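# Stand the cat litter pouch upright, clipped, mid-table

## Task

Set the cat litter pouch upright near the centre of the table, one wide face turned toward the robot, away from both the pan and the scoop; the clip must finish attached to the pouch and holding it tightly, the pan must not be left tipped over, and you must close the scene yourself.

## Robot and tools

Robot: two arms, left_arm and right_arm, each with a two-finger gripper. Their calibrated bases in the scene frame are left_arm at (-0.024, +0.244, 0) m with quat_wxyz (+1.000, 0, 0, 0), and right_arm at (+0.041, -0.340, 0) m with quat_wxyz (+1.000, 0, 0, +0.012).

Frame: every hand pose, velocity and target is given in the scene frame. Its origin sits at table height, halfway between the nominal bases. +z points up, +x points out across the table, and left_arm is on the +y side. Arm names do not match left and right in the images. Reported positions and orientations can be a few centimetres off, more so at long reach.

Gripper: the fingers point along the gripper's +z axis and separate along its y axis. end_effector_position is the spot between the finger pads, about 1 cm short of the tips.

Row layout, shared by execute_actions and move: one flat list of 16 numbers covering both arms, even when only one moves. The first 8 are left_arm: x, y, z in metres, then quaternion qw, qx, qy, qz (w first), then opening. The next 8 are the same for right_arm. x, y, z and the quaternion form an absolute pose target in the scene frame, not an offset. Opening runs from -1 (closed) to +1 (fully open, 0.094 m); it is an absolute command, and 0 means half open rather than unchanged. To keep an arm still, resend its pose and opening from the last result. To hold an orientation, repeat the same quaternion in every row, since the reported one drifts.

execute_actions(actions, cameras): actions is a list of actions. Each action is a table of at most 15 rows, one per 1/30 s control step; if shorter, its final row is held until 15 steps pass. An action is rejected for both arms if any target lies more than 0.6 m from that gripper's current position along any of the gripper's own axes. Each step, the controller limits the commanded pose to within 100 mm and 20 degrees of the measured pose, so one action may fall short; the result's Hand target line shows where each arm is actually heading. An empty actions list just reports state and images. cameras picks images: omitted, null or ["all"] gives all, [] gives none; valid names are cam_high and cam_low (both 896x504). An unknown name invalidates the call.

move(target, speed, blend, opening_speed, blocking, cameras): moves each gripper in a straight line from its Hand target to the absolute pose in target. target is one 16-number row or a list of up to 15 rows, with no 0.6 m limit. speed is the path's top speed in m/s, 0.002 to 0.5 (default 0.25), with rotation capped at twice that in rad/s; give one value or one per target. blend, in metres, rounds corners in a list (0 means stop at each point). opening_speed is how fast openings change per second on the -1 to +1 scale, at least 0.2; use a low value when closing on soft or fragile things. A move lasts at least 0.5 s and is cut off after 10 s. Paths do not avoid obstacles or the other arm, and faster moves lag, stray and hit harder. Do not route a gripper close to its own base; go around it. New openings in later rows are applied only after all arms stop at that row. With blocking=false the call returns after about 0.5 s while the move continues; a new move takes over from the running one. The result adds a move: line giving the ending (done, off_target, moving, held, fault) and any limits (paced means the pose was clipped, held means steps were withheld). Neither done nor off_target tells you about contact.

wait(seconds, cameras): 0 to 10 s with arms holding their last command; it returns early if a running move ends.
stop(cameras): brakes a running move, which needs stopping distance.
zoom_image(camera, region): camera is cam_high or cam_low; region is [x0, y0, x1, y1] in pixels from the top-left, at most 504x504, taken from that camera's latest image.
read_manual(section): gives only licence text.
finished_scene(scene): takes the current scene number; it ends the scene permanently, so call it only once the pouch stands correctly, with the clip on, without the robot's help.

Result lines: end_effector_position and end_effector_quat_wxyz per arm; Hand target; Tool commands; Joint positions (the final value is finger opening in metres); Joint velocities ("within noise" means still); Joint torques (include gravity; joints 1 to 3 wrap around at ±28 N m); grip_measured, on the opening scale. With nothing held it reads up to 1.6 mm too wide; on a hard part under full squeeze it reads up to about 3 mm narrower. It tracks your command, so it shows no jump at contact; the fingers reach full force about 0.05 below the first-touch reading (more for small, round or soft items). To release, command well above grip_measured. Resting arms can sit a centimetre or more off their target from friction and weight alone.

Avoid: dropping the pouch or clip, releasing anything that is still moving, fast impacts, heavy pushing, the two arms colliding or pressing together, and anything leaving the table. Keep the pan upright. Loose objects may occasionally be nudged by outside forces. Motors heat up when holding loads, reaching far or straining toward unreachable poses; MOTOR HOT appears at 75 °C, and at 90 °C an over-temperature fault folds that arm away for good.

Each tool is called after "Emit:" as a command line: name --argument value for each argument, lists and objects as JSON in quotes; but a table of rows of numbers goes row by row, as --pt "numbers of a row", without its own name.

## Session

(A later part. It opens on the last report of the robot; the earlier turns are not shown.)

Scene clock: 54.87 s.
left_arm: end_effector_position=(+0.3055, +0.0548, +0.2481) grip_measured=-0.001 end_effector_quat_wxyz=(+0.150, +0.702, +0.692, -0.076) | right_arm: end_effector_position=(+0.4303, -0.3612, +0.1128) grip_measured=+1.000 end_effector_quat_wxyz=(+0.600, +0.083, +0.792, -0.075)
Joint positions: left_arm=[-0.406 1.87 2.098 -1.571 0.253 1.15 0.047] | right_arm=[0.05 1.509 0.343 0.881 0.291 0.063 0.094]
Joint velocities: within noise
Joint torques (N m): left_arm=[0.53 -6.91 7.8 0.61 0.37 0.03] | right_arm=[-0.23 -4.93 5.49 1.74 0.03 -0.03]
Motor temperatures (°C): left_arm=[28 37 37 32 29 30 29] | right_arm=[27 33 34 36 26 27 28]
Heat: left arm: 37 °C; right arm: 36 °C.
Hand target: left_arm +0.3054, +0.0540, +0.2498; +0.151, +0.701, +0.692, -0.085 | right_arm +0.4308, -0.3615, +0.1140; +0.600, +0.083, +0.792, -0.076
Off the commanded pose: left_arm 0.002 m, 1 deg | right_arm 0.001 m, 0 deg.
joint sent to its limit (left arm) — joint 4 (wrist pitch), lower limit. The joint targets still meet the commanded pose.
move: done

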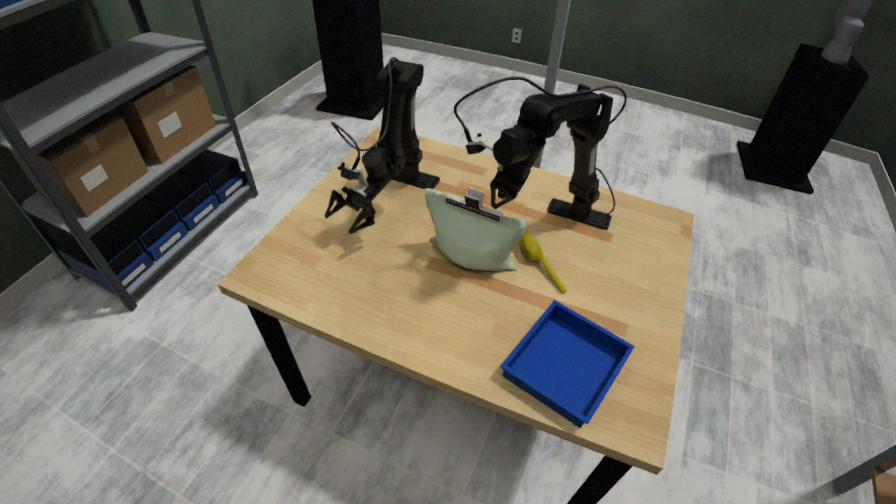

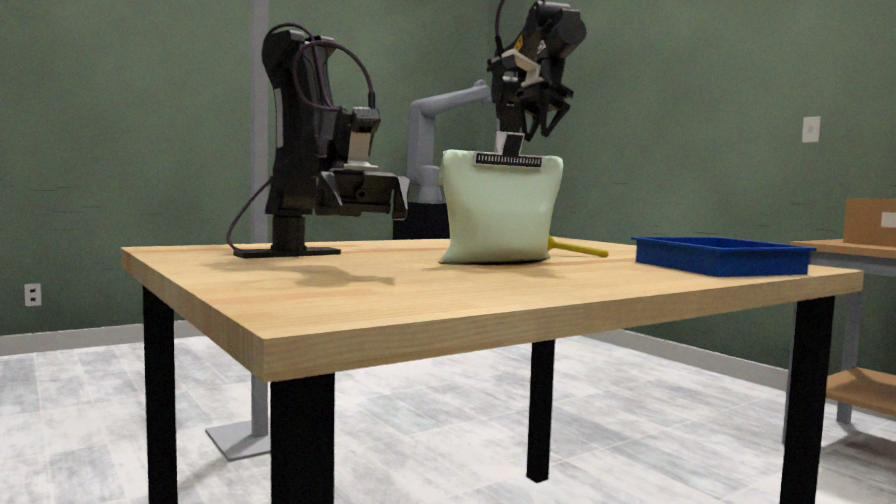

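Emit:
move --target '[0.245, 0.165, 0.29, 0.2068, 0.7062, 0.6762, -0.0370, 0.0, 0.4308, -0.3615, 0.1141, 0.600, 0.083, 0.792, -0.076, 1.0]' --speed 0.15 --cameras '["cam_high", "cam_low"]'

Emit:
zoom_image --camera "cam_high" --region '[400, 160, 600, 320]'

Emit:
zoom_image --camera "cam_low" --region '[410, 110, 620, 290]'

Scene clock: 56.63 s.
left_arm: end_effector_position=(+0.2509, +0.1663, +0.2897) grip_measured=-0.001 end_effector_quat_wxyz=(+0.220, +0.703, +0.677, -0.015) | right_arm: end_effector_position=(+0.4303, -0.3612, +0.1128) grip_measured=+1.000 end_effector_quat_wxyz=(+0.600, +0.083, +0.792, -0.075)
Joint positions: left_arm=[-0.089 1.463 1.793 -1.575 0.308 1.468 0.047] | right_arm=[0.05 1.509 0.343 0.881 0.291 0.063 0.094]
Joint velocities: within noise
Joint torques (N m): left_arm=[0.4 -4.94 4.79 0.86 0.37 0.03] | right_arm=[-0.23 -5.08 5.26 1.77 -0.03 0.03]
Motor temperatures (°C): left_arm=[28 36 37 32 29 30 29] | right_arm=[27 33 34 36 26 27 28]
Heat: left arm: 37 °C; right arm: 36 °C.
Hand target: left_arm +0.2451, +0.1647, +0.2895; +0.222, +0.702, +0.676, -0.025 | right_arm +0.4308, -0.3615, +0.1140; +0.600, +0.083, +0.792, -0.076
Off the commanded pose: left_arm 0.006 m, 3 deg | right_arm 0.001 m, 0 deg.
joint sent to its limit (left arm) — joint 4 (wrist pitch), lower limit. The joint targets still meet the commanded pose.
move: off_target (left_arm)

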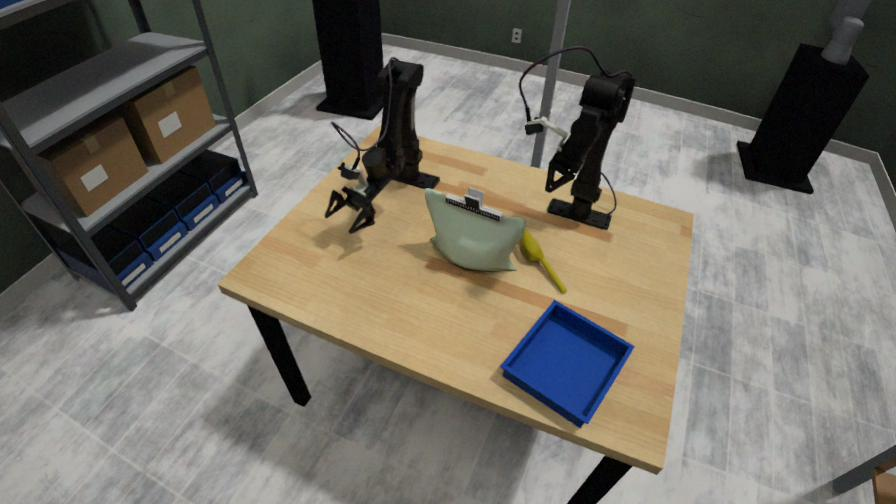

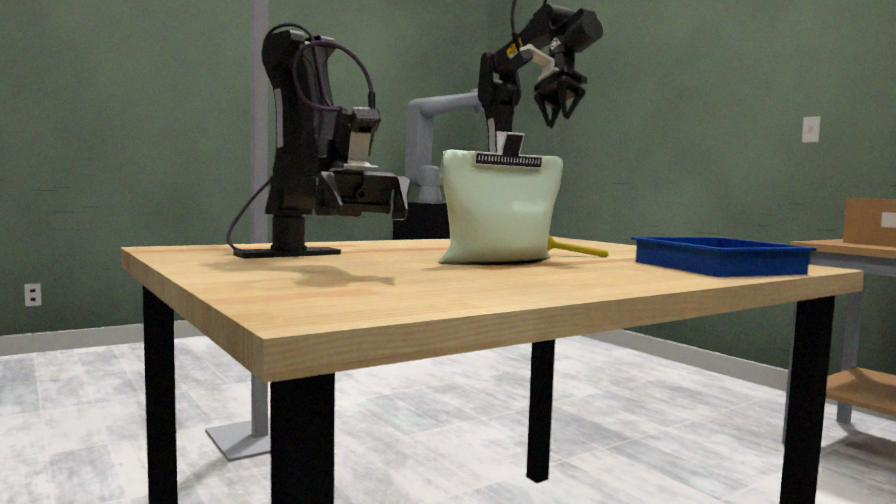

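Scaled by 2.520.

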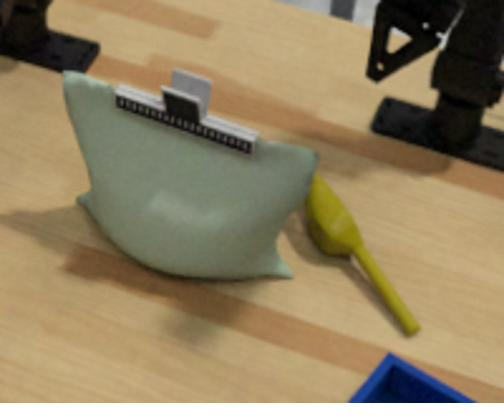

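Scaled by 2.400.

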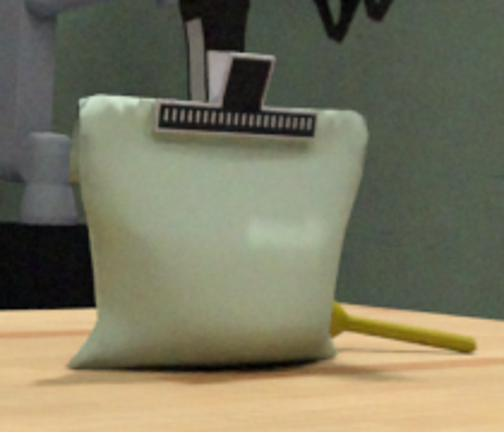

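Emit:
zoom_image --camera "cam_high" --region '[490, 200, 590, 300]'

Emit:
zoom_image --camera "cam_low" --region '[500, 200, 630, 280]'

Scaled by 5.040.

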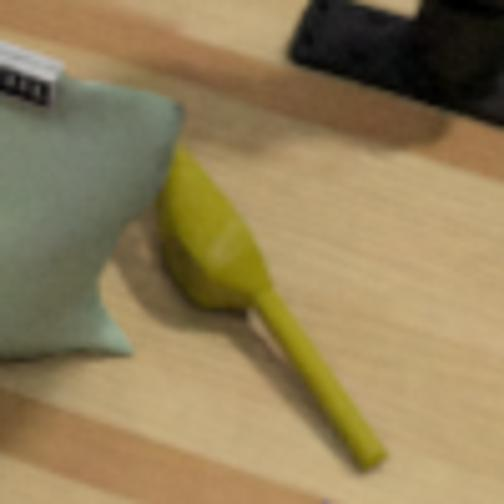

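Scaled by 3.877.

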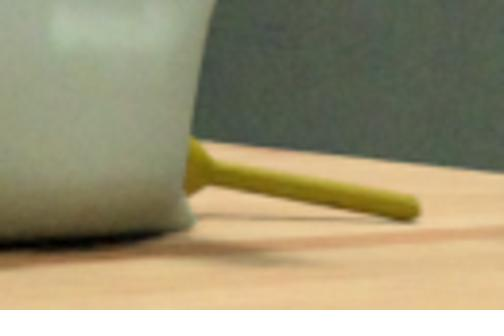

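Emit:
finished_scene --scene 3

The scene is finished: the task was done.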